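# Pull the curtain completely open

## Task

Open the curtain all the way; the attempt fails if the robot topples or is left leaning.

## Robot and tools

ROBOT. A LinearBot: a wheeled base that can drive forward, sideways or turn in place, with a vertical column about 1.7 m high. A carriage rides the column (lift_m, 0 to 1 m) and carries two identical six-joint arms, left and right, each with a two-finger gripper. Each arm base sits about 0.57 m + lift_m above the floor, at roughly x 0.22 m and y +0.30 m (left) or -0.30 m (right); carriage parts hang about 0.15 m lower. A hand reaches up to 0.78 m from its shoulder but only about 0.38 m below its arm base. Parked, joints 1-6 read 0, 0.05, 0.05, 1.45, 0, 0. Cameras: carriage_camera (fixed, facing forward, tilted about 20 degrees down), left_wrist_camera and right_wrist_camera (looking past the fingertips); images are 672x504 pixels.

FRAMES AND UNITS. Base frame: metres, origin on the floor below the base centre, x forward, y left, z up. The readings left_hand and right_hand give, in this frame, the point between each hand's finger pads, plus quat_wxyz for orientation (hand z runs along the fingers, fingers open along hand y). The odometry frame is the base frame at scene start; base_odometry counts wheel rotation only, so slip shows up as travel; heading is in radians, positive left. Hand readings tend to sit above the true hand, more at long reach.

TOOL move. Arguments: base, joints, speeds, min_time_s, cameras, blocking. An action needs base, joints or both.
- base: an object with exactly one key, a relative offset from where the base last reported itself: translate_m (metres, forward positive, -2 to 2), strafe_m (metres, left positive, -2 to 2) or rotate_rad (radians, counter-clockwise/left positive, -6.3 to 6.3).
- joints: one object for both arms, keyed by joint name; each value is an absolute target, not an offset. lift_m 0 to 1 m. For each arm (prefix left_ or right_): joint1_rad -2.617 to 3.054 (swing about vertical, 0 forward, positive left); joint2_rad 0 to 3.141 (shoulder: 0 upper arm back and level, 1.57 vertical, 3.14 forward and level); joint3_rad 0 to 3.141 (elbow: 0 folded, 3.14 straight); joint4_rad -1.57 to 1.57 (wrist pitch, positive lifts fingertips); joint5_rad -1.57 to 1.57 (wrist yaw, positive turns fingertips to the right); joint6_rad -2.094 to 2.094 (roll about the finger axis); gripper_m 0 to 0.093 m (pad gap). Omitted joints keep their last target.
- speeds: per-action caps, keys translate_m and strafe_m (0.02 to 0.5 m/s), rotate_rad (0.05 to 1.57 rad/s), lift_m (0.08 to 0.27 m/s, default 0.25).
- min_time_s: 0.1 to 8 s, the shortest duration for arm and gripper motions; 2 or more makes hand paths straighter; a value too short makes arms move fast and overshoot.
- cameras: list of carriage_camera, left_wrist_camera, right_wrist_camera or "all"; [] for none. Default: all images only for a call without an action.
- blocking: true/omitted waits until everything rests; false returns in about 0.5 s while motion continues; a later move overrides only the parts it names.
Out-of-range values get the call refused; unknown keys make it invalid. Any action stops after 14 s (time_out).

OTHER TOOLS. wait(seconds 0 to 10, cameras): lets time pass without new commands, returns early once running moves finish. stop(cameras): brakes all running motions; braked joints read "stopped" and may keep pressing; the base coasts a little first. zoom_image(camera, region [x0, y0, x1, y1] in pixels of that camera's latest image, top-left origin, at most 504 by 504). read_manual(section "licences"): licence text only. finished_scene(scene): ends the current scene (integer 1 to 3); the goal must hold without the robot. After the call ending scene 1, make no further calls in that reply.

RESULTS. A "move" line reads "done" or the worst status. base_status and joint_status per motion: moving, done, off_target (rested short, may still push), contact_stop or time_out (target dropped, holds in place), stopped, not_followed (arm command withheld by the self-collision check; send that arm its current readings with joint 1 turned away from the other arm, then the other arm), limit_stop_at_motor_heat. A "pictures" line lists image order. on_its_own reports uncommanded behaviour. motor_effort gives percent of max with the peak in brackets; joint torques in N m. MOTOR HOT warns of heating; OVER-TEMPERATURE FAULT means that arm has gone limp for 30-60 s. After a refused call or an unplanned stop, later move/wait/finished_scene calls in the same reply are skipped.

CAUTIONS. Never let the arms strike or squeeze each other. Do not hit fixed objects hard. Keep the robot upright: tipping risk grows with a high carriage, outstretched or loaded arms, pulling or pushing, and sudden stops. Do not drive the base away while a hand holds something fixed; a hand z rising with no command signals a lean. If a drive gets stuck, back off about 0.2 m. Arms have no contact stop and spring forward once freed. Park arms when idle to avoid overheating. With joint2 below 0.8, swinging joint1 outward 0.5 rad or more can hit the column. Release by commanding a gripper gap well above its reading.

Each tool is called after ">>>" as name(argument=value, ...) on one line, values as JSON.

## Session

>>> move(joints={"lift_m": 0.5}, cameras=["carriage_camera"])

>>> move(base={"rotate_rad": -1.5}, cameras=["carriage_camera"])

Scene clock: 1.33 s.
Joint torques (N m): left_arm=[0.03 4.1 5.61 -0.15 0.09 -0.05] | right_arm=[0.27 4.05 6.94 -0.22 0.04 -0.06]
move: done
base_odometry: x=+0.000 y=+0.000 heading=+0.000
base_status: not commanded
joint_positions: lift_m=+0.500 left_joint1_rad=+0.005 left_joint2_rad=+0.062 left_joint3_rad=+0.056 left_joint4_rad=+1.422 left_joint5_rad=+0.037 left_joint6_rad=-0.027 left_gripper_m=+0.09396 right_joint1_rad=-0.017 right_joint2_rad=+0.066 right_joint3_rad=+0.048 right_joint4_rad=+1.484 right_joint5_rad=-0.020 right_joint6_rad=+0.023 right_gripper_m=+0.09396
joint_status: all done
motor_effort: lift_m=+46(61) drive_wheels=+2(2)
left_hand: x=+0.2575 y=+0.2953 z=+1.4984 quat_wxyz=(+0.997, +0.017, +0.078, -0.012) (m; base frame)
right_hand: x=+0.2457 y=-0.2986 z=+1.4984 quat_wxyz=(+0.999, -0.009, +0.052, +0.004) (m; base frame)
pictures: carriage_camera
camera_calibration:
carriage_camera: T_world_to_cam=[[0.047901, -0.997879, 0.0440825, -0.0686189], [-0.323336, -0.0572477, -0.944551, 1.44785], [0.945071, 0.0309915, -0.325392, 0.346752], [0, 0, 0, 1]] pos_world=[0.143724, 0.00366656, 1.48343]

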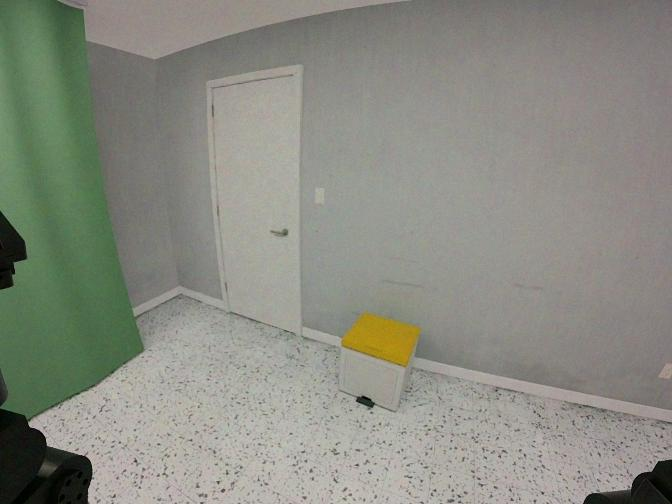

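Scene clock: 4.37 s.
Joint torques (N m): left_arm=[0.03 4.08 5.6 -0.13 0.08 -0.05] | right_arm=[0.14 4.07 6.89 -0.2 0.01 -0.07]
move: done
base_odometry: x=+0.000 y=+0.000 heading=-1.500
base_status: done
joint_positions: lift_m=+0.500 left_joint1_rad=+0.005 left_joint2_rad=+0.062 left_joint3_rad=+0.056 left_joint4_rad=+1.420 left_joint5_rad=+0.037 left_joint6_rad=-0.027 left_gripper_m=+0.09397 right_joint1_rad=-0.017 right_joint2_rad=+0.066 right_joint3_rad=+0.048 right_joint4_rad=+1.484 right_joint5_rad=-0.020 right_joint6_rad=+0.023 right_gripper_m=+0.09397
joint_status: not commanded
motor_effort: lift_m=+46(46) drive_wheels=+4(13)
left_hand: x=+0.2579 y=+0.2953 z=+1.4984 quat_wxyz=(+0.997, +0.017, +0.079, -0.012) (m; base frame)
right_hand: x=+0.2457 y=-0.2986 z=+1.4984 quat_wxyz=(+0.999, -0.009, +0.052, +0.004) (m; base frame)
pictures: carriage_camera
camera_calibration:
carriage_camera: T_world_to_cam=[[0.047901, -0.997879, 0.0440825, -0.0686189], [-0.323336, -0.0572477, -0.944551, 1.44785], [0.945071, 0.0309915, -0.325392, 0.346752], [0, 0, 0, 1]] pos_world=[0.143724, 0.00366656, 1.48343]

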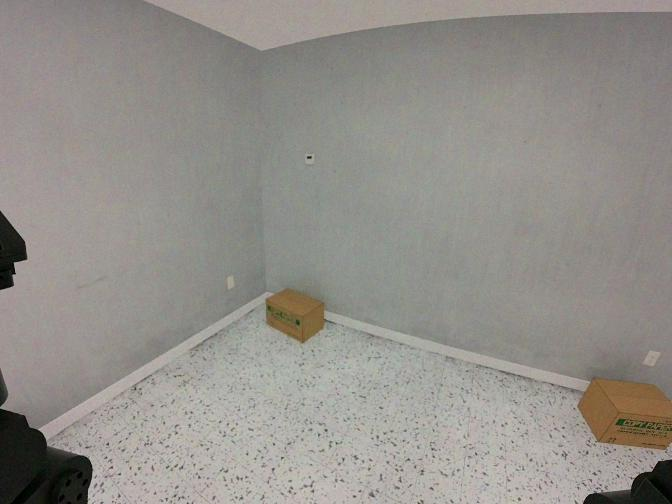

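>>> move(base={"rotate_rad": 2.745}, joints={"lift_m": 0.7}, cameras=["carriage_camera", "left_wrist_camera", "right_wrist_camera"])

>>> zoom_image(camera="carriage_camera", region=[150, 0, 500, 150])

Scene clock: 8.93 s.
Joint torques (N m): left_arm=[0.05 4.11 5.61 -0.09 0.09 -0.05] | right_arm=[0.14 4 6.97 -0.2 0.06 -0.07]
move: done
base_odometry: x=+0.000 y=+0.000 heading=+1.245
base_status: done
joint_positions: lift_m=+0.700 left_joint1_rad=+0.005 left_joint2_rad=+0.062 left_joint3_rad=+0.056 left_joint4_rad=+1.416 left_joint5_rad=+0.037 left_joint6_rad=-0.027 left_gripper_m=+0.09398 right_joint1_rad=-0.017 right_joint2_rad=+0.066 right_joint3_rad=+0.048 right_joint4_rad=+1.483 right_joint5_rad=-0.020 right_joint6_rad=+0.023 right_gripper_m=+0.09398
joint_status: all done
motor_effort: lift_m=+46(58) drive_wheels=+3(13)
left_hand: x=+0.2588 y=+0.2953 z=+1.6982 quat_wxyz=(+0.997, +0.017, +0.081, -0.012) (m; base frame)
right_hand: x=+0.2459 y=-0.2986 z=+1.6984 quat_wxyz=(+0.999, -0.009, +0.053, +0.004) (m; base frame)
pictures: carriage_camera, left_wrist_camera, right_wrist_camera
camera_calibration:
carriage_camera: T_world_to_cam=[[0.047901, -0.997879, 0.0440825, -0.0774354], [-0.323336, -0.0572477, -0.944551, 1.63676], [0.945071, 0.0309915, -0.325392, 0.411831], [0, 0, 0, 1]] pos_world=[0.143724, 0.00366656, 1.68343]
left_wrist_camera: T_world_to_cam=[[-0.0285015, -0.999388, 0.0203043, 0.273751], [0.704866, -0.0344965, -0.708501, 1.03609], [0.708768, -0.00588152, 0.705417, -1.2568], [0, 0, 0, 1]] pos_world=[0.168283, 0.301933, 1.61508]
right_wrist_camera: T_world_to_cam=[[0.00535902, -0.999926, 0.0109497, -0.319772], [0.754794, -0.00313775, -0.655955, 0.935328], [0.65594, 0.01178, 0.754721, -1.3104], [0, 0, 0, 1]] pos_world=[0.155279, -0.301377, 1.60602]

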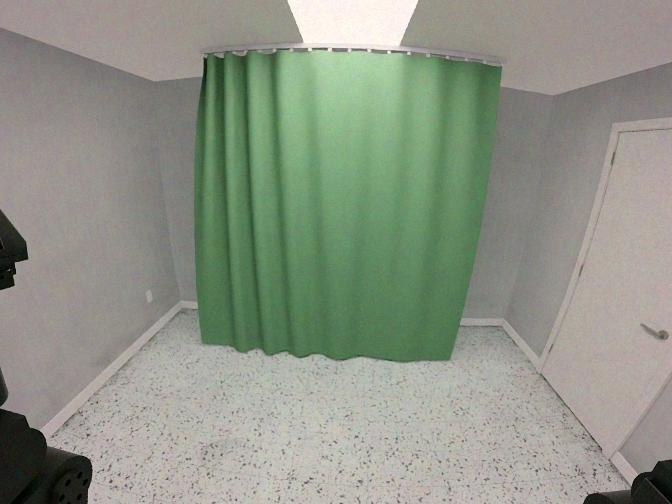

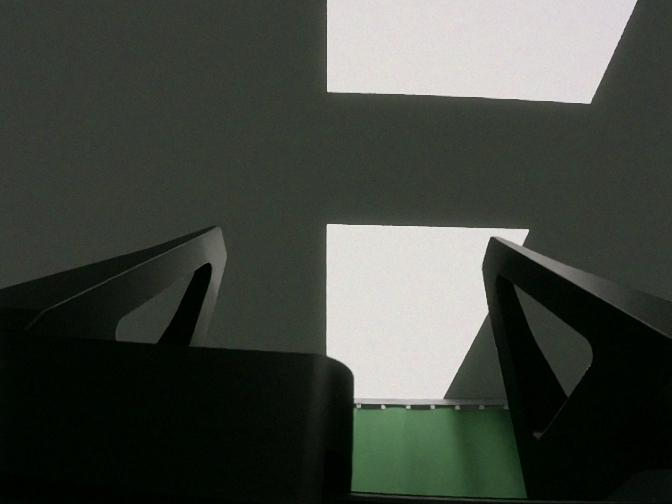

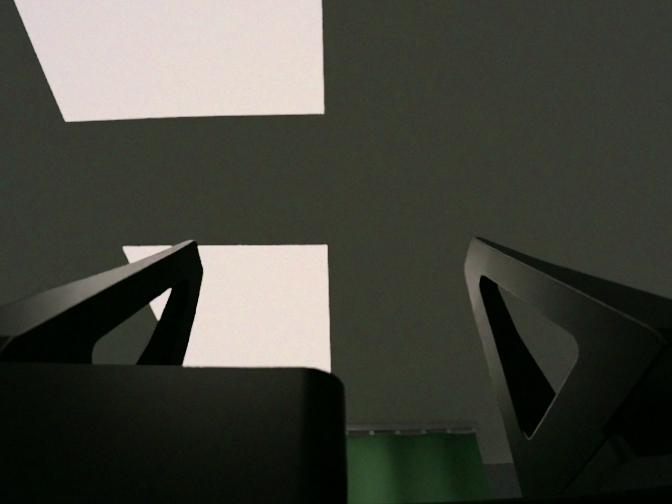

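Scaled by 1.440 from the camera's 672x504 image, which has a finer 960x720 frame.

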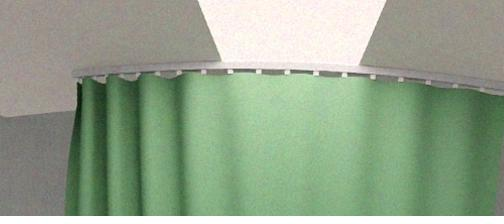

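>>> zoom_image(camera="carriage_camera", region=[400, 30, 530, 130])

>>> zoom_image(camera="carriage_camera", region=[180, 30, 310, 130])

>>> zoom_image(camera="carriage_camera", region=[300, 30, 430, 130])

Scaled by 3.877 from the camera's 672x504 image, which has a finer 960x720 frame.

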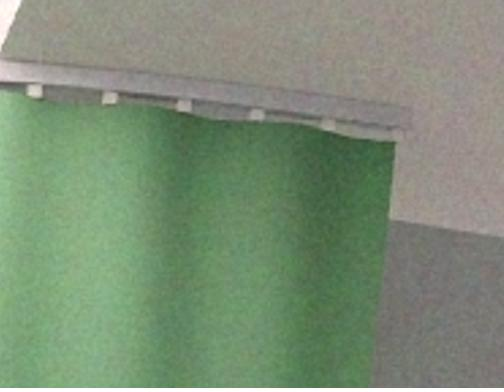

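Scaled by 3.877 from the camera's 672x504 image, which has a finer 960x720 frame.

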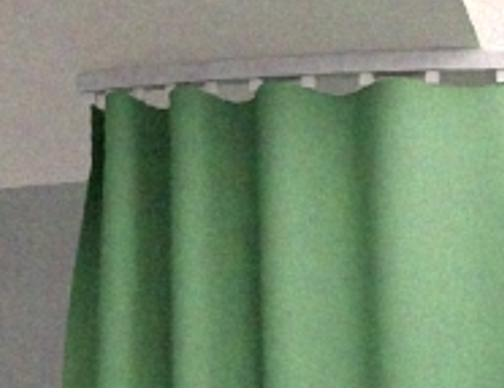

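Scaled by 3.877 from the camera's 672x504 image, which has a finer 960x720 frame.

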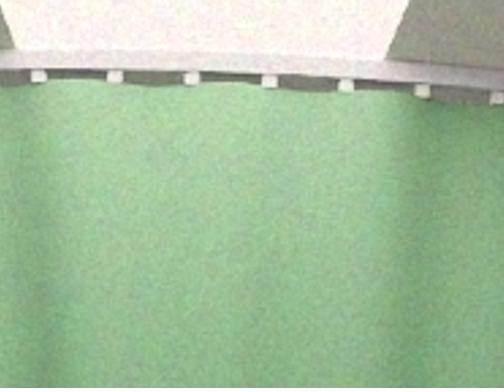

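>>> move(base={"strafe_m": -1.06}, speeds={"strafe_m": 0.35}, joints={"lift_m": 1.0, "right_joint1_rad": 0.1, "right_joint2_rad": 2.269, "right_joint3_rad": 2.705, "right_joint4_rad": -0.436, "right_joint5_rad": -1.55, "right_joint6_rad": 0.0, "right_gripper_m": 0.093}, min_time_s=2.5, cameras=["carriage_camera", "right_wrist_camera"])

>>> move(base={"translate_m": 1.25}, speeds={"translate_m": 0.35}, cameras=["carriage_camera", "right_wrist_camera"])

Scene clock: 14.87 s.
Joint torques (N m): left_arm=[0.1 4.08 5.61 -0.09 0.08 -0.04] | right_arm=[0.36 -8.95 9.68 1.16 -0.12 -0.26]
move: done
base_odometry: x=+1.005 y=-0.339 heading=+1.246
base_status: done
joint_positions: lift_m=+1.000 left_joint1_rad=+0.005 left_joint2_rad=+0.062 left_joint3_rad=+0.056 left_joint4_rad=+1.417 left_joint5_rad=+0.037 left_joint6_rad=-0.027 left_gripper_m=+0.09398 right_joint1_rad=+0.097 right_joint2_rad=+2.239 right_joint3_rad=+2.679 right_joint4_rad=-0.419 right_joint5_rad=-1.535 right_joint6_rad=+0.014 right_gripper_m=+0.09307
joint_status: all done
motor_effort: lift_m=+46(58) drive_wheels=-1(14)
left_hand: x=+0.2587 y=+0.2953 z=+1.9983 quat_wxyz=(+0.997, +0.017, +0.080, -0.012) (m; base frame)
right_hand: x=+0.6581 y=-0.0838 z=+2.0464 quat_wxyz=(+0.486, -0.517, +0.483, +0.514) (m; base frame)
pictures: carriage_camera, right_wrist_camera
camera_calibration:
carriage_camera: T_world_to_cam=[[0.047901, -0.997879, 0.0440825, -0.0906602], [-0.323336, -0.0572477, -0.944551, 1.92013], [0.945071, 0.0309915, -0.325392, 0.509448], [0, 0, 0, 1]] pos_world=[0.143724, 0.00366656, 1.98343]
right_wrist_camera: T_world_to_cam=[[0.99847, 0.0545652, 0.0089761, -0.672073], [0.0385764, -0.570998, -0.820044, 1.61266], [-0.0396205, 0.819136, -0.57223, 1.395], [0, 0, 0, 1]] pos_world=[0.664105, -0.1852, 2.12675]

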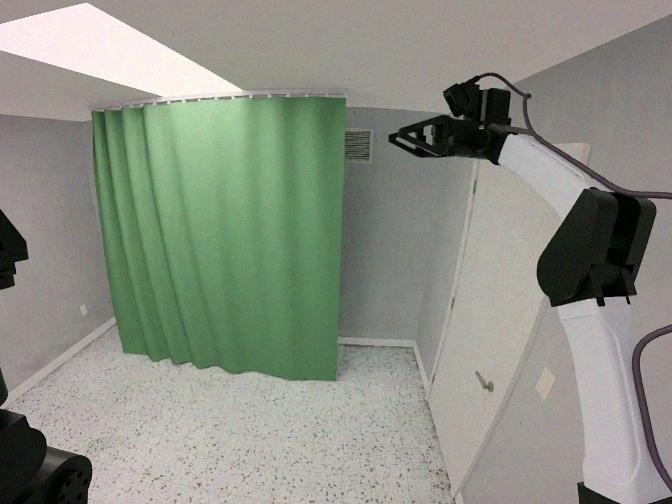

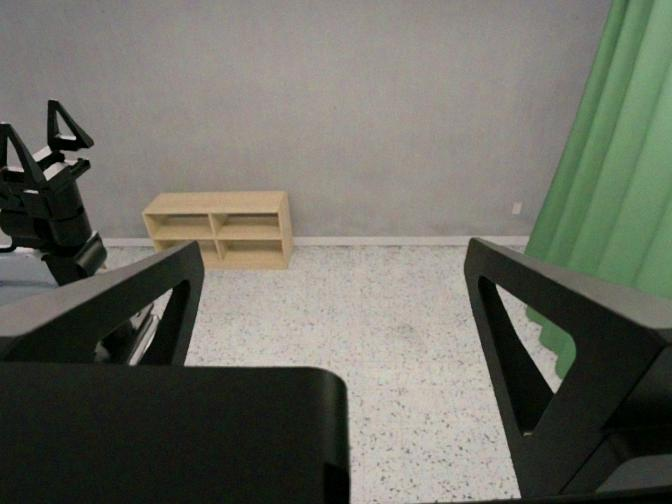

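Scene clock: 20.13 s.
Joint torques (N m): left_arm=[0.02 4.07 5.61 -0.11 0.08 -0.05] | right_arm=[0.38 -9.11 9.42 1.21 -0.08 -0.19]
move: done
base_odometry: x=+1.405 y=+0.846 heading=+1.245
base_status: done
joint_positions: lift_m=+1.000 left_joint1_rad=+0.005 left_joint2_rad=+0.062 left_joint3_rad=+0.056 left_joint4_rad=+1.418 left_joint5_rad=+0.037 left_joint6_rad=-0.027 left_gripper_m=+0.09398 right_joint1_rad=+0.098 right_joint2_rad=+2.241 right_joint3_rad=+2.681 right_joint4_rad=-0.423 right_joint5_rad=-1.537 right_joint6_rad=+0.014 right_gripper_m=+0.09307
joint_status: not commanded
motor_effort: lift_m=+46(46) drive_wheels=+3(13)
left_hand: x=+0.2582 y=+0.2953 z=+1.9984 quat_wxyz=(+0.997, +0.017, +0.079, -0.012) (m; base frame)
right_hand: x=+0.6580 y=-0.0833 z=+2.0455 quat_wxyz=(+0.484, -0.516, +0.483, +0.516) (m; base frame)
pictures: carriage_camera, right_wrist_camera
camera_calibration:
carriage_camera: T_world_to_cam=[[0.047901, -0.997879, 0.0440825, -0.0906602], [-0.323336, -0.0572477, -0.944551, 1.92013], [0.945071, 0.0309915, -0.325392, 0.509448], [0, 0, 0, 1]] pos_world=[0.143724, 0.00366656, 1.98343]
right_wrist_camera: T_world_to_cam=[[0.998281, 0.0584199, 0.00469176, -0.662777], [0.0372817, -0.57122, -0.81995, 1.61286], [-0.0452214, 0.818716, -0.572416, 1.39806], [0, 0, 0, 1]] pos_world=[0.66473, -0.184596, 2.12585]

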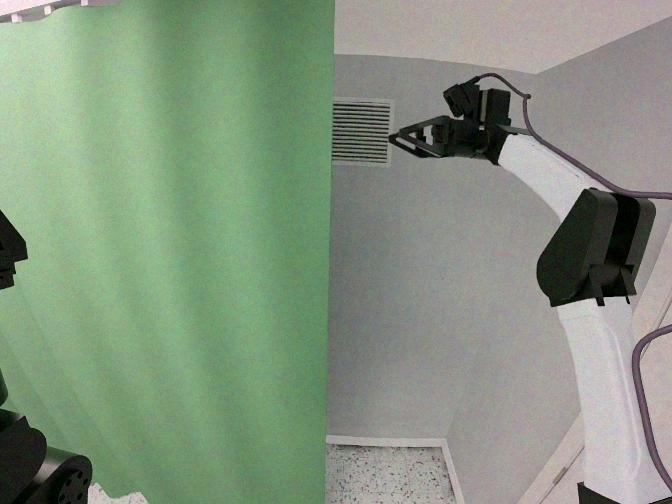

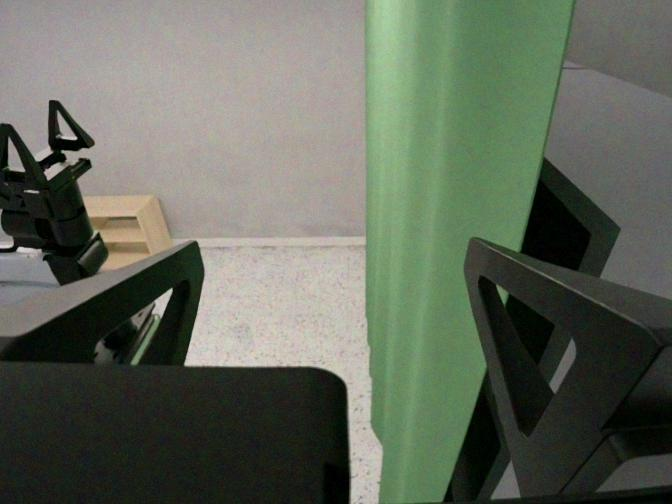

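>>> move(base={"translate_m": 0.105}, speeds={"translate_m": 0.2}, cameras=[])

>>> move(base={"strafe_m": 0.16}, speeds={"strafe_m": 0.12}, cameras=["carriage_camera", "right_wrist_camera"])

Scene clock: 22.10 s.
Joint torques (N m): left_arm=[0.06 4.1 5.63 -0.12 0.09 -0.05] | right_arm=[0.32 -9.33 9.52 1.23 -0.04 -0.2]
move: done
base_odometry: x=+1.438 y=+0.945 heading=+1.245
base_status: done
joint_positions: lift_m=+1.000 left_joint1_rad=+0.005 left_joint2_rad=+0.062 left_joint3_rad=+0.056 left_joint4_rad=+1.419 left_joint5_rad=+0.037 left_joint6_rad=-0.027 left_gripper_m=+0.09398 right_joint1_rad=+0.098 right_joint2_rad=+2.244 right_joint3_rad=+2.681 right_joint4_rad=-0.424 right_joint5_rad=-1.538 right_joint6_rad=+0.014 right_gripper_m=+0.09307
joint_status: not commanded
motor_effort: lift_m=+46(46) drive_wheels=-2(12)
left_hand: x=+0.2580 y=+0.2953 z=+1.9984 quat_wxyz=(+0.997, +0.017, +0.079, -0.012) (m; base frame)
right_hand: x=+0.6587 y=-0.0832 z=+2.0444 quat_wxyz=(+0.483, -0.516, +0.483, +0.516) (m; base frame)
pictures: none
No camera images: "cameras" was empty.

Scene clock: 24.20 s.
Joint torques (N m): left_arm=[0.03 4.12 5.56 -0.12 0.08 -0.05] | right_arm=[0.24 -9.35 9.43 1.18 -0.14 -0.19]
move: done
base_odometry: x=+1.287 y=+0.997 heading=+1.245
base_status: done
joint_positions: lift_m=+1.000 left_joint1_rad=+0.005 left_joint2_rad=+0.062 left_joint3_rad=+0.056 left_joint4_rad=+1.419 left_joint5_rad=+0.038 left_joint6_rad=-0.027 left_gripper_m=+0.09398 right_joint1_rad=+0.100 right_joint2_rad=+2.244 right_joint3_rad=+2.681 right_joint4_rad=-0.424 right_joint5_rad=-1.538 right_joint6_rad=+0.014 right_gripper_m=+0.09307
joint_status: not commanded
motor_effort: lift_m=+46(46) drive_wheels=+3(15)
left_hand: x=+0.2580 y=+0.2952 z=+1.9984 quat_wxyz=(+0.997, +0.018, +0.079, -0.012) (m; base frame)
right_hand: x=+0.6585 y=-0.0827 z=+2.0444 quat_wxyz=(+0.483, -0.516, +0.483, +0.517) (m; base frame)
pictures: carriage_camera, right_wrist_camera
camera_calibration:
carriage_camera: T_world_to_cam=[[0.047901, -0.997879, 0.0440825, -0.0906602], [-0.323336, -0.0572477, -0.944551, 1.92013], [0.945071, 0.0309915, -0.325392, 0.509448], [0, 0, 0, 1]] pos_world=[0.143724, 0.00366656, 1.98343]
right_wrist_camera: T_world_to_cam=[[0.998204, 0.0598901, 0.00170751, -0.657058], [0.0356873, -0.571435, -0.819871, 1.61312], [-0.0481264, 0.818459, -0.572546, 1.39914], [0, 0, 0, 1]] pos_world=[0.665645, -0.183993, 2.12474]

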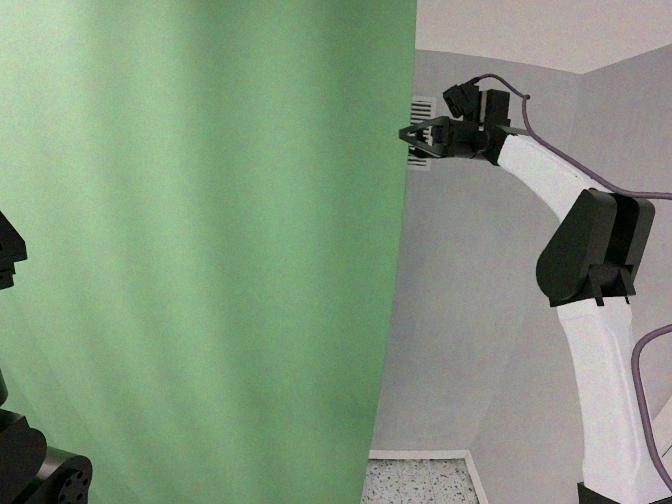

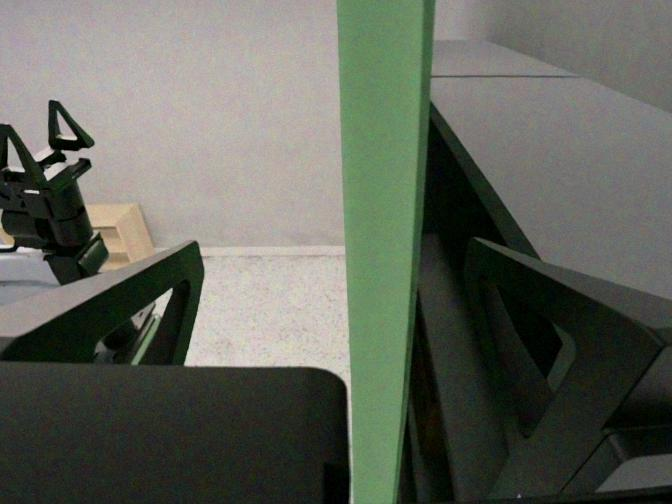

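>>> move(base={"strafe_m": 0.035}, speeds={"strafe_m": 0.12}, cameras=[])

>>> move(joints={"right_gripper_m": 0.0}, min_time_s=0.8, cameras=["carriage_camera", "right_wrist_camera"])

Scene clock: 25.43 s.
Joint torques (N m): left_arm=[0.09 4.14 5.64 -0.13 0.09 -0.05] | right_arm=[-0.18 -9.32 9.69 1.21 -0.11 -0.23]
move: done
base_odometry: x=+1.254 y=+1.008 heading=+1.244
base_status: done
joint_positions: lift_m=+1.000 left_joint1_rad=+0.005 left_joint2_rad=+0.062 left_joint3_rad=+0.056 left_joint4_rad=+1.419 left_joint5_rad=+0.038 left_joint6_rad=-0.027 left_gripper_m=+0.09398 right_joint1_rad=+0.104 right_joint2_rad=+2.244 right_joint3_rad=+2.681 right_joint4_rad=-0.424 right_joint5_rad=-1.538 right_joint6_rad=+0.014 right_gripper_m=+0.09307
joint_status: not commanded
motor_effort: lift_m=+46(46) drive_wheels=+2(9)
left_hand: x=+0.2580 y=+0.2952 z=+1.9984 quat_wxyz=(+0.997, +0.018, +0.079, -0.012) (m; base frame)
right_hand: x=+0.6576 y=-0.0808 z=+2.0444 quat_wxyz=(+0.482, -0.517, +0.482, +0.518) (m; base frame)
pictures: none
No camera images: "cameras" was empty.

Scene clock: 26.53 s.
Joint torques (N m): left_arm=[0.1 4.05 5.57 -0.13 0.09 -0.06] | right_arm=[-0.23 -9.28 9.65 1.24 -0.12 -0.2]
move: done
base_odometry: x=+1.254 y=+1.008 heading=+1.244
base_status: not commanded
joint_positions: lift_m=+1.000 left_joint1_rad=+0.005 left_joint2_rad=+0.062 left_joint3_rad=+0.056 left_joint4_rad=+1.419 left_joint5_rad=+0.038 left_joint6_rad=-0.027 left_gripper_m=+0.09398 right_joint1_rad=+0.104 right_joint2_rad=+2.244 right_joint3_rad=+2.681 right_joint4_rad=-0.424 right_joint5_rad=-1.538 right_joint6_rad=+0.013 right_gripper_m=+0.00085
joint_status: all done
motor_effort: lift_m=+46(46) drive_wheels=+2(3)
left_hand: x=+0.2580 y=+0.2952 z=+1.9984 quat_wxyz=(+0.997, +0.018, +0.079, -0.012) (m; base frame)
right_hand: x=+0.6576 y=-0.0808 z=+2.0444 quat_wxyz=(+0.482, -0.517, +0.482, +0.517) (m; base frame)
pictures: carriage_camera, right_wrist_camera
camera_calibration:
carriage_camera: T_world_to_cam=[[0.047901, -0.997879, 0.0440825, -0.0906602], [-0.323336, -0.0572477, -0.944551, 1.92013], [0.945071, 0.0309915, -0.325392, 0.509448], [0, 0, 0, 1]] pos_world=[0.143724, 0.00366656, 1.98343]
right_wrist_camera: T_world_to_cam=[[0.997937, 0.0641313, 0.00289983, -0.65816], [0.0390919, -0.571231, -0.819858, 1.61197], [-0.0509221, 0.81828, -0.57256, 1.39941], [0, 0, 0, 1]] pos_world=[0.665048, -0.18209, 2.12475]

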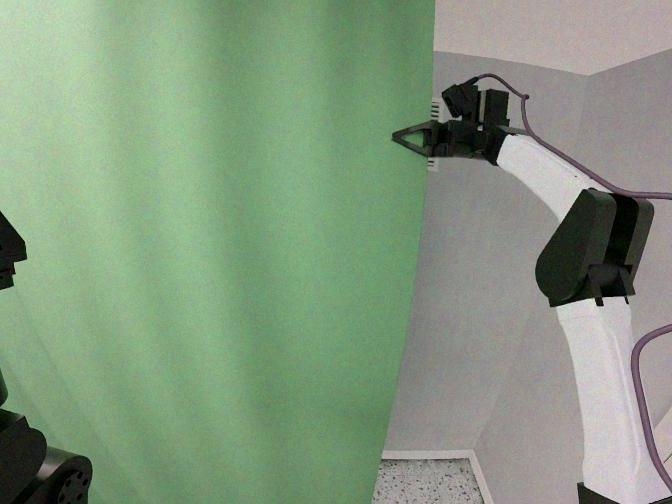

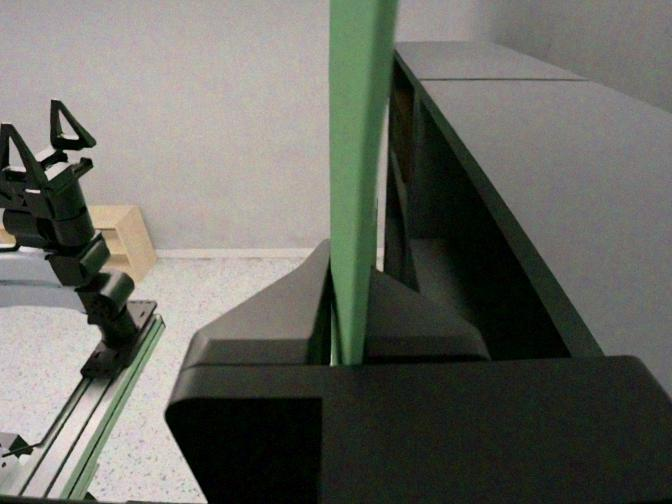

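>>> move(base={"strafe_m": 0.2}, speeds={"strafe_m": 0.12}, cameras=["carriage_camera"])

Scene clock: 29.23 s.
Joint torques (N m): left_arm=[0.06 4.08 5.6 -0.13 0.08 -0.05] | right_arm=[9.87 -8.87 5.01 0.91 -0.22 -0.61]
move: done
base_odometry: x=+1.065 y=+1.072 heading=+1.244
base_status: done
joint_positions: lift_m=+1.000 left_joint1_rad=+0.005 left_joint2_rad=+0.062 left_joint3_rad=+0.056 left_joint4_rad=+1.419 left_joint5_rad=+0.038 left_joint6_rad=-0.027 left_gripper_m=+0.09398 right_joint1_rad=-0.009 right_joint2_rad=+2.242 right_joint3_rad=+2.723 right_joint4_rad=-0.393 right_joint5_rad=-1.522 right_joint6_rad=+0.052 right_gripper_m=+0.00084
joint_status: not commanded
motor_effort: lift_m=+46(46) drive_wheels=+4(11)
left_hand: x=+0.2580 y=+0.2952 z=+1.9984 quat_wxyz=(+0.997, +0.018, +0.079, -0.012) (m; base frame)
right_hand: x=+0.6746 y=-0.1321 z=+2.0594 quat_wxyz=(+0.524, -0.493, +0.504, +0.477) (m; base frame)
pictures: carriage_camera
camera_calibration:
carriage_camera: T_world_to_cam=[[0.047901, -0.997879, 0.0440825, -0.0906602], [-0.323336, -0.0572477, -0.944551, 1.92013], [0.945071, 0.0309915, -0.325392, 0.509448], [0, 0, 0, 1]] pos_world=[0.143724, 0.00366656, 1.98343]

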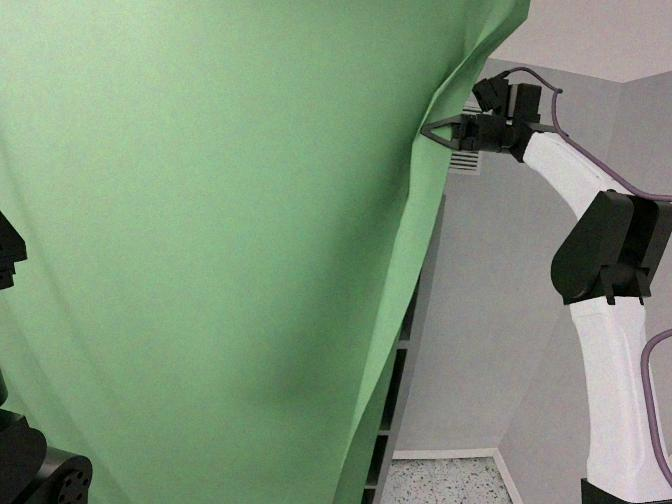

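>>> move(base={"strafe_m": -0.19}, speeds={"strafe_m": 0.15}, cameras=[])

>>> move(joints={"right_gripper_m": 0.093}, min_time_s=0.8, cameras=["carriage_camera"])

>>> move(base={"strafe_m": -0.2}, speeds={"strafe_m": 0.2}, cameras=["carriage_camera", "right_wrist_camera"])

Scene clock: 31.93 s.
Joint torques (N m): left_arm=[0.03 4.04 5.61 -0.12 0.09 -0.05] | right_arm=[0.36 -10.04 6.9 1.51 -0.09 -0.15]
move: done
base_odometry: x=+1.245 y=+1.012 heading=+1.244
base_status: done
joint_positions: lift_m=+1.000 left_joint1_rad=+0.005 left_joint2_rad=+0.062 left_joint3_rad=+0.056 left_joint4_rad=+1.419 left_joint5_rad=+0.038 left_joint6_rad=-0.027 left_gripper_m=+0.09398 right_joint1_rad=+0.099 right_joint2_rad=+2.255 right_joint3_rad=+2.708 right_joint4_rad=-0.455 right_joint5_rad=-1.541 right_joint6_rad=+0.011 right_gripper_m=+0.00085
joint_status: not commanded
motor_effort: lift_m=+46(46) drive_wheels=+4(8)
left_hand: x=+0.2580 y=+0.2952 z=+1.9984 quat_wxyz=(+0.997, +0.018, +0.079, -0.012) (m; base frame)
right_hand: x=+0.6577 y=-0.0829 z=+2.0446 quat_wxyz=(+0.479, -0.514, +0.485, +0.520) (m; base frame)
pictures: none
No camera images: "cameras" was empty.

Scene clock: 33.03 s.
Joint torques (N m): left_arm=[0.05 4.04 5.6 -0.11 0.08 -0.06] | right_arm=[0.34 -10.09 6.95 1.49 -0.02 -0.19]
move: done
base_odometry: x=+1.245 y=+1.012 heading=+1.244
base_status: not commanded
joint_positions: lift_m=+1.000 left_joint1_rad=+0.005 left_joint2_rad=+0.062 left_joint3_rad=+0.056 left_joint4_rad=+1.419 left_joint5_rad=+0.038 left_joint6_rad=-0.027 left_gripper_m=+0.09398 right_joint1_rad=+0.098 right_joint2_rad=+2.255 right_joint3_rad=+2.708 right_joint4_rad=-0.449 right_joint5_rad=-1.541 right_joint6_rad=+0.010 right_gripper_m=+0.09295
joint_status: all done
motor_effort: lift_m=+46(46) drive_wheels=+5(6)
left_hand: x=+0.2580 y=+0.2952 z=+1.9984 quat_wxyz=(+0.997, +0.018, +0.079, -0.012) (m; base frame)
right_hand: x=+0.6579 y=-0.0833 z=+2.0451 quat_wxyz=(+0.481, -0.515, +0.484, +0.518) (m; base frame)
pictures: carriage_camera
camera_calibration:
carriage_camera: T_world_to_cam=[[0.047901, -0.997879, 0.0440825, -0.0906602], [-0.323336, -0.0572477, -0.944551, 1.92013], [0.945071, 0.0309915, -0.325392, 0.509448], [0, 0, 0, 1]] pos_world=[0.143724, 0.00366656, 1.98343]

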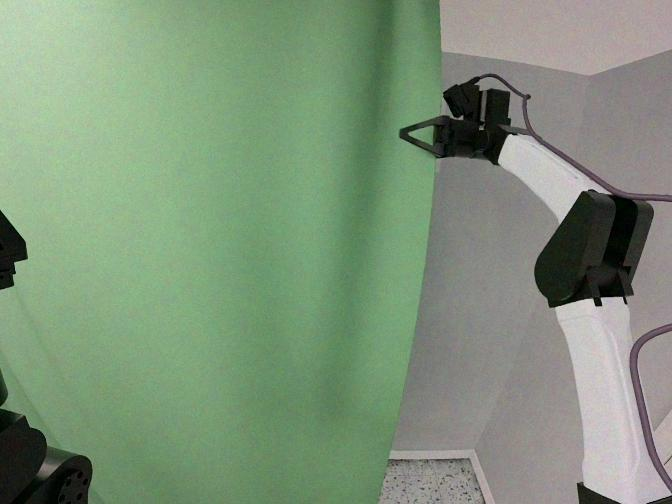

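Scene clock: 35.27 s.
Joint torques (N m): left_arm=[0.02 4.1 5.57 -0.12 0.09 -0.04] | right_arm=[0.1 -10.3 6.87 1.41 -0.03 -0.18]
move: done
base_odometry: x=+1.434 y=+0.947 heading=+1.243
base_status: done
joint_positions: lift_m=+1.000 left_joint1_rad=+0.005 left_joint2_rad=+0.062 left_joint3_rad=+0.056 left_joint4_rad=+1.419 left_joint5_rad=+0.038 left_joint6_rad=-0.027 left_gripper_m=+0.09398 right_joint1_rad=+0.099 right_joint2_rad=+2.255 right_joint3_rad=+2.708 right_joint4_rad=-0.447 right_joint5_rad=-1.541 right_joint6_rad=+0.010 right_gripper_m=+0.09295
joint_status: not commanded
motor_effort: lift_m=+46(46) drive_wheels=-2(17)
left_hand: x=+0.2580 y=+0.2952 z=+1.9984 quat_wxyz=(+0.997, +0.018, +0.079, -0.012) (m; base frame)
right_hand: x=+0.6577 y=-0.0829 z=+2.0452 quat_wxyz=(+0.481, -0.516, +0.483, +0.518) (m; base frame)
pictures: carriage_camera, right_wrist_camera
camera_calibration:
carriage_camera: T_world_to_cam=[[0.047901, -0.997879, 0.0440825, -0.0906602], [-0.323336, -0.0572477, -0.944551, 1.92013], [0.945071, 0.0309915, -0.325392, 0.509448], [0, 0, 0, 1]] pos_world=[0.143724, 0.00366656, 1.98343]
right_wrist_camera: T_world_to_cam=[[0.998037, 0.0625831, -0.00214627, -0.648071], [0.0340882, -0.57173, -0.819734, 1.61439], [-0.0525286, 0.818052, -0.572741, 1.40302], [0, 0, 0, 1]] pos_world=[0.665466, -0.184189, 2.12554]

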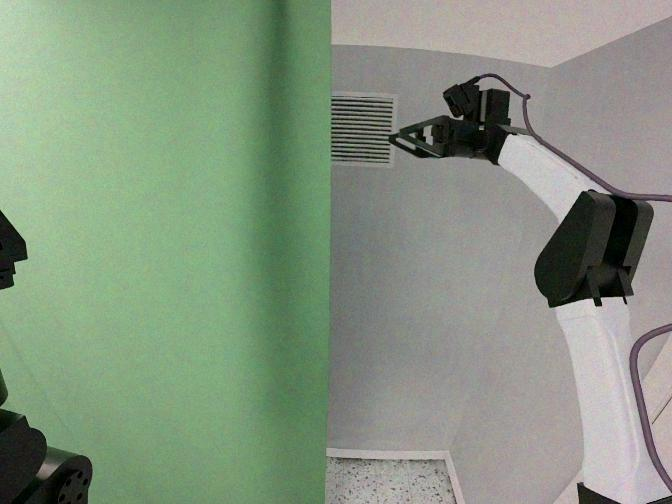

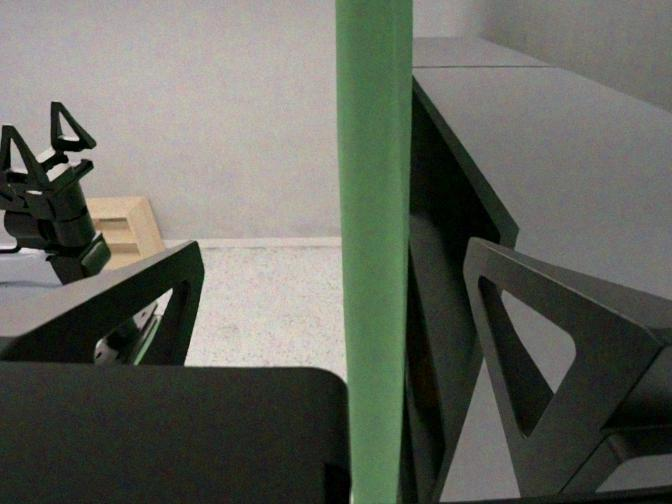

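>>> move(base={"translate_m": -0.5}, speeds={"translate_m": 0.35}, joints={"right_joint1_rad": 0.0, "right_joint2_rad": 0.05, "right_joint3_rad": 0.05, "right_joint4_rad": 1.45, "right_joint5_rad": 0.0, "right_joint6_rad": 0.0}, min_time_s=2.5, cameras=[])

>>> move(base={"strafe_m": 2.0}, speeds={"strafe_m": 0.45}, joints={"left_joint1_rad": -0.1, "left_joint2_rad": 2.269, "left_joint3_rad": 2.705, "left_joint4_rad": -0.436, "left_joint5_rad": 1.55, "left_joint6_rad": 0.0, "left_gripper_m": 0.093}, min_time_s=3, cameras=["carriage_camera", "left_wrist_camera"])

Scene clock: 39.20 s.
Joint torques (N m): left_arm=[0.08 4.1 5.61 -0.16 0.07 -0.06] | right_arm=[-0.49 2.99 5.53 -0.05 0.22 -0.18]
move: done
base_odometry: x=+1.273 y=+0.474 heading=+1.243
base_status: done
joint_positions: lift_m=+1.000 left_joint1_rad=+0.005 left_joint2_rad=+0.062 left_joint3_rad=+0.056 left_joint4_rad=+1.422 left_joint5_rad=+0.038 left_joint6_rad=-0.027 left_gripper_m=+0.09398 right_joint1_rad=+0.006 right_joint2_rad=+0.064 right_joint3_rad=+0.065 right_joint4_rad=+1.439 right_joint5_rad=-0.016 right_joint6_rad=+0.010 right_gripper_m=+0.09297
joint_status: all done
motor_effort: lift_m=+46(46) drive_wheels=+1(12)
left_hand: x=+0.2575 y=+0.2952 z=+1.9985 quat_wxyz=(+0.997, +0.018, +0.078, -0.012) (m; base frame)
right_hand: x=+0.2511 y=-0.2985 z=+2.0019 quat_wxyz=(+0.998, -0.008, +0.065, +0.009) (m; base frame)
pictures: none
No camera images: "cameras" was empty.

Scene clock: 45.87 s.
Joint torques (N m): left_arm=[-0.23 -10.78 8.06 1.44 0.2 0.07] | right_arm=[-0.12 2.8 5.26 -0.02 0.13 -0.23]
move: done
base_odometry: x=-0.621 y=+1.116 heading=+1.244
base_status: done
joint_positions: lift_m=+1.000 left_joint1_rad=-0.095 left_joint2_rad=+2.257 left_joint3_rad=+2.673 left_joint4_rad=-0.434 left_joint5_rad=+1.543 left_joint6_rad=-0.010 left_gripper_m=+0.09312 right_joint1_rad=+0.004 right_joint2_rad=+0.064 right_joint3_rad=+0.065 right_joint4_rad=+1.439 right_joint5_rad=-0.009 right_joint6_rad=+0.010 right_gripper_m=+0.09297
joint_status: all done
motor_effort: lift_m=+46(46) drive_wheels=-1(12)
left_hand: x=+0.6644 y=+0.0840 z=+2.0355 quat_wxyz=(+0.475, +0.510, +0.490, -0.523) (m; base frame)
right_hand: x=+0.2510 y=-0.2999 z=+2.0020 quat_wxyz=(+0.998, -0.004, +0.065, +0.007) (m; base frame)
pictures: carriage_camera, left_wrist_camera
camera_calibration:
carriage_camera: T_world_to_cam=[[0.047901, -0.997879, 0.0440825, -0.0906602], [-0.323336, -0.0572477, -0.944551, 1.92013], [0.945071, 0.0309915, -0.325392, 0.509448], [0, 0, 0, 1]] pos_world=[0.143724, 0.00366656, 1.98343]
left_wrist_camera: T_world_to_cam=[[-0.999176, 0.0156511, 0.0374585, 0.592074], [-0.0211041, 0.587973, -0.808605, 1.6157], [-0.0346801, -0.808729, -0.587158, 1.40904], [0, 0, 0, 1]] pos_world=[0.67455, 0.180278, 2.11161]

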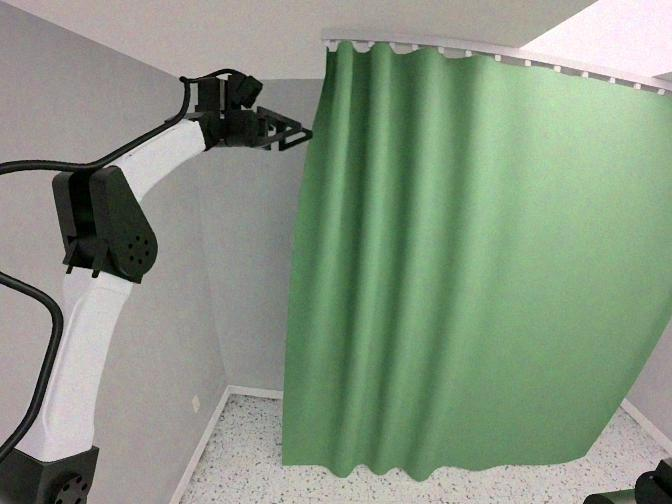

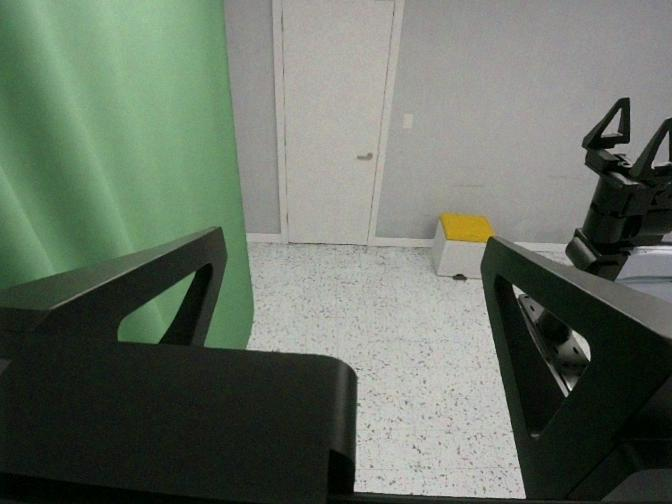

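>>> move(base={"strafe_m": 0.15}, speeds={"strafe_m": 0.3}, cameras=[])

>>> move(base={"translate_m": 0.43}, speeds={"translate_m": 0.3}, cameras=["carriage_camera", "left_wrist_camera"])

Scene clock: 48.07 s.
Joint torques (N m): left_arm=[-0.38 -10.76 8.06 1.43 0.18 0.06] | right_arm=[0.01 2.85 5.37 -0.06 0.15 -0.17]
move: done
base_odometry: x=-0.763 y=+1.164 heading=+1.244
base_status: done
joint_positions: lift_m=+1.000 left_joint1_rad=-0.095 left_joint2_rad=+2.257 left_joint3_rad=+2.673 left_joint4_rad=-0.435 left_joint5_rad=+1.544 left_joint6_rad=-0.010 left_gripper_m=+0.09312 right_joint1_rad=+0.002 right_joint2_rad=+0.064 right_joint3_rad=+0.065 right_joint4_rad=+1.439 right_joint5_rad=-0.009 right_joint6_rad=+0.010 right_gripper_m=+0.09297
joint_status: not commanded
motor_effort: lift_m=+46(46) drive_wheels=+0(15)
left_hand: x=+0.6644 y=+0.0842 z=+2.0355 quat_wxyz=(+0.475, +0.510, +0.490, -0.523) (m; base frame)
right_hand: x=+0.2510 y=-0.2999 z=+2.0020 quat_wxyz=(+0.998, -0.004, +0.065, +0.007) (m; base frame)
pictures: none
No camera images: "cameras" was empty.

Scene clock: 51.00 s.
Joint torques (N m): left_arm=[-0.27 -11.19 7.83 1.48 0.18 0.06] | right_arm=[-0.08 2.81 5.42 -0.09 0.14 -0.19]
move: done
base_odometry: x=-0.625 y=+1.572 heading=+1.244
base_status: done
joint_positions: lift_m=+1.000 left_joint1_rad=-0.097 left_joint2_rad=+2.262 left_joint3_rad=+2.676 left_joint4_rad=-0.438 left_joint5_rad=+1.545 left_joint6_rad=-0.010 left_gripper_m=+0.09312 right_joint1_rad=+0.002 right_joint2_rad=+0.064 right_joint3_rad=+0.065 right_joint4_rad=+1.443 right_joint5_rad=-0.009 right_joint6_rad=+0.010 right_gripper_m=+0.09297
joint_status: not commanded
motor_effort: lift_m=+46(46) drive_wheels=+4(16)
left_hand: x=+0.6652 y=+0.0834 z=+2.0339 quat_wxyz=(+0.473, +0.509, +0.491, -0.525) (m; base frame)
right_hand: x=+0.2501 y=-0.2999 z=+2.0021 quat_wxyz=(+0.998, -0.004, +0.063, +0.007) (m; base frame)
pictures: carriage_camera, left_wrist_camera
camera_calibration:
carriage_camera: T_world_to_cam=[[0.047901, -0.997879, 0.0440825, -0.0906602], [-0.323336, -0.0572477, -0.944551, 1.92013], [0.945071, 0.0309915, -0.325392, 0.509448], [0, 0, 0, 1]] pos_world=[0.143724, 0.00366656, 1.98343]
left_wrist_camera: T_world_to_cam=[[-0.998912, 0.0187109, 0.0427217, 0.581703], [-0.0235465, 0.588369, -0.808249, 1.61553], [-0.0402592, -0.808376, -0.587288, 1.41158], [0, 0, 0, 1]] pos_world=[0.675939, 0.179674, 2.10991]

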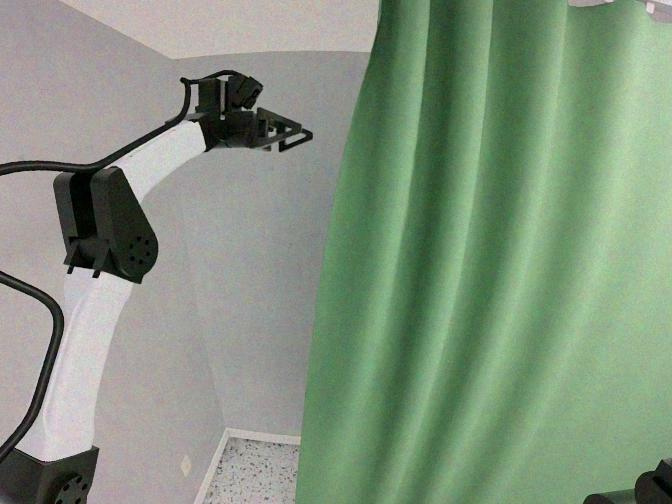

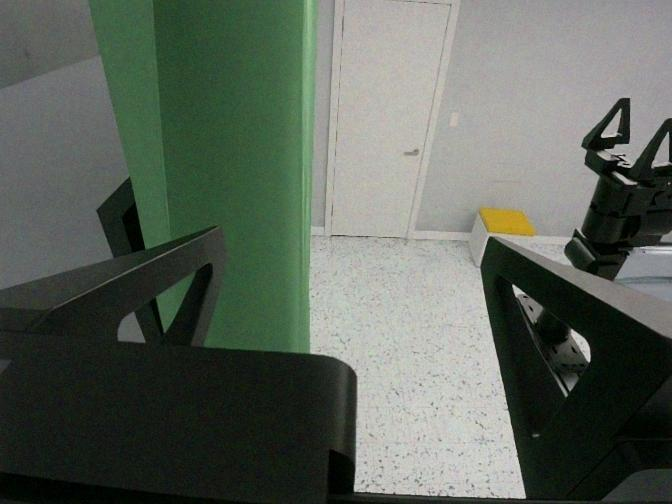

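>>> move(base={"translate_m": 0.1}, speeds={"translate_m": 0.2}, cameras=[])

>>> move(base={"strafe_m": -0.125}, speeds={"strafe_m": 0.12}, cameras=["carriage_camera", "left_wrist_camera"])

Scene clock: 53.10 s.
Joint torques (N m): left_arm=[-0.24 -11.37 7.8 1.49 0.16 0.07] | right_arm=[-0.08 2.99 5.22 -0.07 0.12 -0.18]
move: done
base_odometry: x=-0.593 y=+1.667 heading=+1.245
base_status: done
joint_positions: lift_m=+1.000 left_joint1_rad=-0.097 left_joint2_rad=+2.263 left_joint3_rad=+2.676 left_joint4_rad=-0.439 left_joint5_rad=+1.546 left_joint6_rad=-0.010 left_gripper_m=+0.09312 right_joint1_rad=+0.002 right_joint2_rad=+0.064 right_joint3_rad=+0.065 right_joint4_rad=+1.445 right_joint5_rad=-0.009 right_joint6_rad=+0.010 right_gripper_m=+0.09297
joint_status: not commanded
motor_effort: lift_m=+46(46) drive_wheels=-1(11)
left_hand: x=+0.6653 y=+0.0834 z=+2.0333 quat_wxyz=(+0.472, +0.509, +0.491, -0.526) (m; base frame)
right_hand: x=+0.2495 y=-0.2999 z=+2.0021 quat_wxyz=(+0.998, -0.004, +0.062, +0.007) (m; base frame)
pictures: none
No camera images: "cameras" was empty.

Scene clock: 55.07 s.
Joint torques (N m): left_arm=[0.1 -11.33 7.82 1.49 0.17 0.06] | right_arm=[0.1 2.73 5.29 -0.11 0.12 -0.16]
move: done
base_odometry: x=-0.475 y=+1.627 heading=+1.245
base_status: done
joint_positions: lift_m=+1.000 left_joint1_rad=-0.101 left_joint2_rad=+2.263 left_joint3_rad=+2.676 left_joint4_rad=-0.439 left_joint5_rad=+1.546 left_joint6_rad=-0.010 left_gripper_m=+0.09312 right_joint1_rad=+0.002 right_joint2_rad=+0.064 right_joint3_rad=+0.065 right_joint4_rad=+1.445 right_joint5_rad=-0.009 right_joint6_rad=+0.010 right_gripper_m=+0.09297
joint_status: not commanded
motor_effort: lift_m=+46(46) drive_wheels=+2(9)
left_hand: x=+0.6643 y=+0.0813 z=+2.0333 quat_wxyz=(+0.471, +0.510, +0.490, -0.527) (m; base frame)
right_hand: x=+0.2495 y=-0.3000 z=+2.0021 quat_wxyz=(+0.998, -0.004, +0.062, +0.006) (m; base frame)
pictures: carriage_camera, left_wrist_camera
camera_calibration:
carriage_camera: T_world_to_cam=[[0.047901, -0.997879, 0.0440825, -0.0906602], [-0.323336, -0.0572477, -0.944551, 1.92013], [0.945071, 0.0309915, -0.325392, 0.509448], [0, 0, 0, 1]] pos_world=[0.143724, 0.00366656, 1.98343]
left_wrist_camera: T_world_to_cam=[[-0.998659, 0.0247539, 0.0454657, 0.574622], [-0.022194, 0.588727, -0.808027, 1.61489], [-0.0467687, -0.807952, -0.587389, 1.41397], [0, 0, 0, 1]] pos_world=[0.675822, 0.177465, 2.1093]

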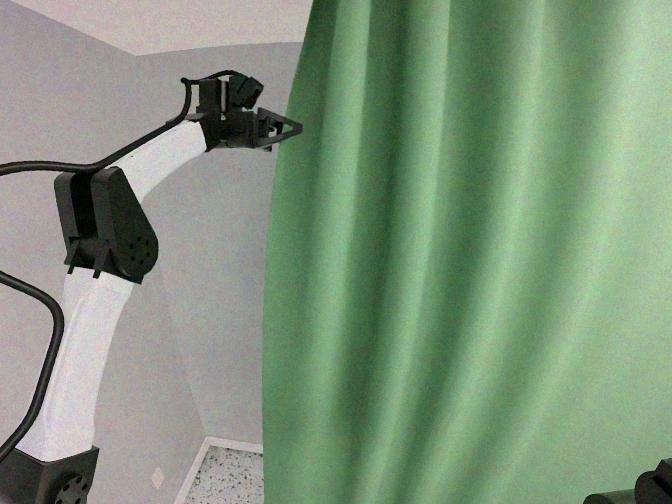

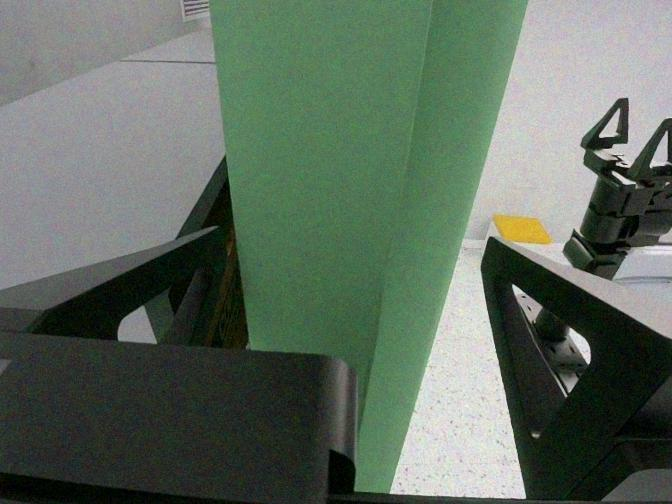

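>>> move(base={"strafe_m": -0.025}, speeds={"strafe_m": 0.12}, cameras=[])

>>> move(joints={"left_gripper_m": 0.0}, min_time_s=0.8, cameras=["carriage_camera", "left_wrist_camera"])

Scene clock: 56.17 s.
Joint torques (N m): left_arm=[0.34 -11.33 7.8 1.49 0.17 0.08] | right_arm=[0.09 2.91 5.26 -0.14 0.12 -0.16]
move: done
base_odometry: x=-0.451 y=+1.619 heading=+1.245
base_status: done
joint_positions: lift_m=+1.000 left_joint1_rad=-0.105 left_joint2_rad=+2.263 left_joint3_rad=+2.676 left_joint4_rad=-0.439 left_joint5_rad=+1.546 left_joint6_rad=-0.010 left_gripper_m=+0.09312 right_joint1_rad=+0.002 right_joint2_rad=+0.064 right_joint3_rad=+0.065 right_joint4_rad=+1.445 right_joint5_rad=-0.009 right_joint6_rad=+0.010 right_gripper_m=+0.09297
joint_status: not commanded
motor_effort: lift_m=+46(46) drive_wheels=+0(10)
left_hand: x=+0.6635 y=+0.0798 z=+2.0333 quat_wxyz=(+0.470, +0.511, +0.489, -0.528) (m; base frame)
right_hand: x=+0.2495 y=-0.3000 z=+2.0021 quat_wxyz=(+0.998, -0.004, +0.062, +0.006) (m; base frame)
pictures: none
No camera images: "cameras" was empty.

Scene clock: 57.27 s.
Joint torques (N m): left_arm=[0.42 -11.34 7.82 1.49 0.16 0.05] | right_arm=[0.12 2.81 5.22 -0.14 0.12 -0.2]
move: done
base_odometry: x=-0.451 y=+1.619 heading=+1.245
base_status: not commanded
joint_positions: lift_m=+1.000 left_joint1_rad=-0.105 left_joint2_rad=+2.263 left_joint3_rad=+2.676 left_joint4_rad=-0.439 left_joint5_rad=+1.546 left_joint6_rad=-0.009 left_gripper_m=+0.00086 right_joint1_rad=+0.002 right_joint2_rad=+0.064 right_joint3_rad=+0.065 right_joint4_rad=+1.445 right_joint5_rad=-0.009 right_joint6_rad=+0.010 right_gripper_m=+0.09297
joint_status: all done
motor_effort: lift_m=+46(46) drive_wheels=+0(1)
left_hand: x=+0.6635 y=+0.0798 z=+2.0333 quat_wxyz=(+0.470, +0.511, +0.489, -0.528) (m; base frame)
right_hand: x=+0.2495 y=-0.3000 z=+2.0021 quat_wxyz=(+0.998, -0.004, +0.062, +0.006) (m; base frame)
pictures: carriage_camera, left_wrist_camera
camera_calibration:
carriage_camera: T_world_to_cam=[[0.047901, -0.997879, 0.0440825, -0.0906602], [-0.323336, -0.0572477, -0.944551, 1.92013], [0.945071, 0.0309915, -0.325392, 0.509448], [0, 0, 0, 1]] pos_world=[0.143724, 0.00366656, 1.98343]
left_wrist_camera: T_world_to_cam=[[-0.998588, 0.0281874, 0.0450227, 0.574537], [-0.0198127, 0.588774, -0.808055, 1.61427], [-0.0492851, -0.807806, -0.587385, 1.41432], [0, 0, 0, 1]] pos_world=[0.675413, 0.17586, 2.1093]

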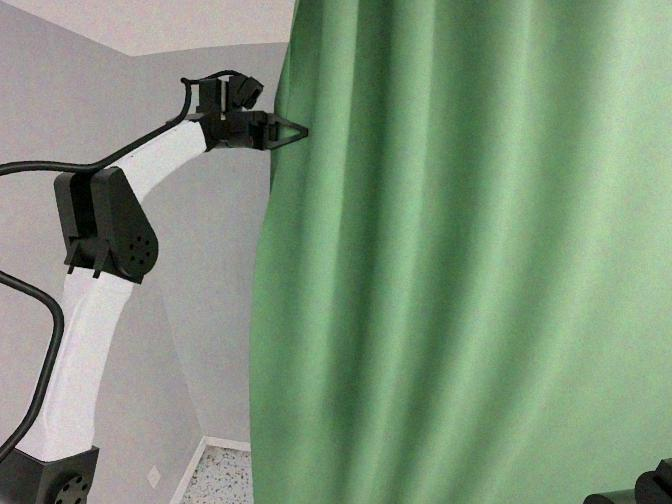

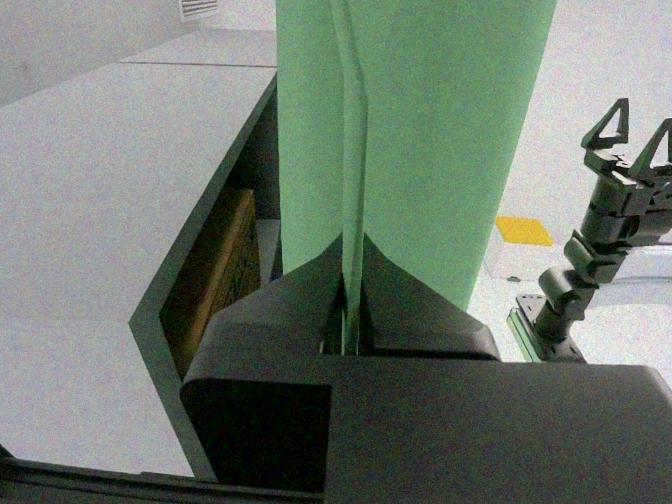

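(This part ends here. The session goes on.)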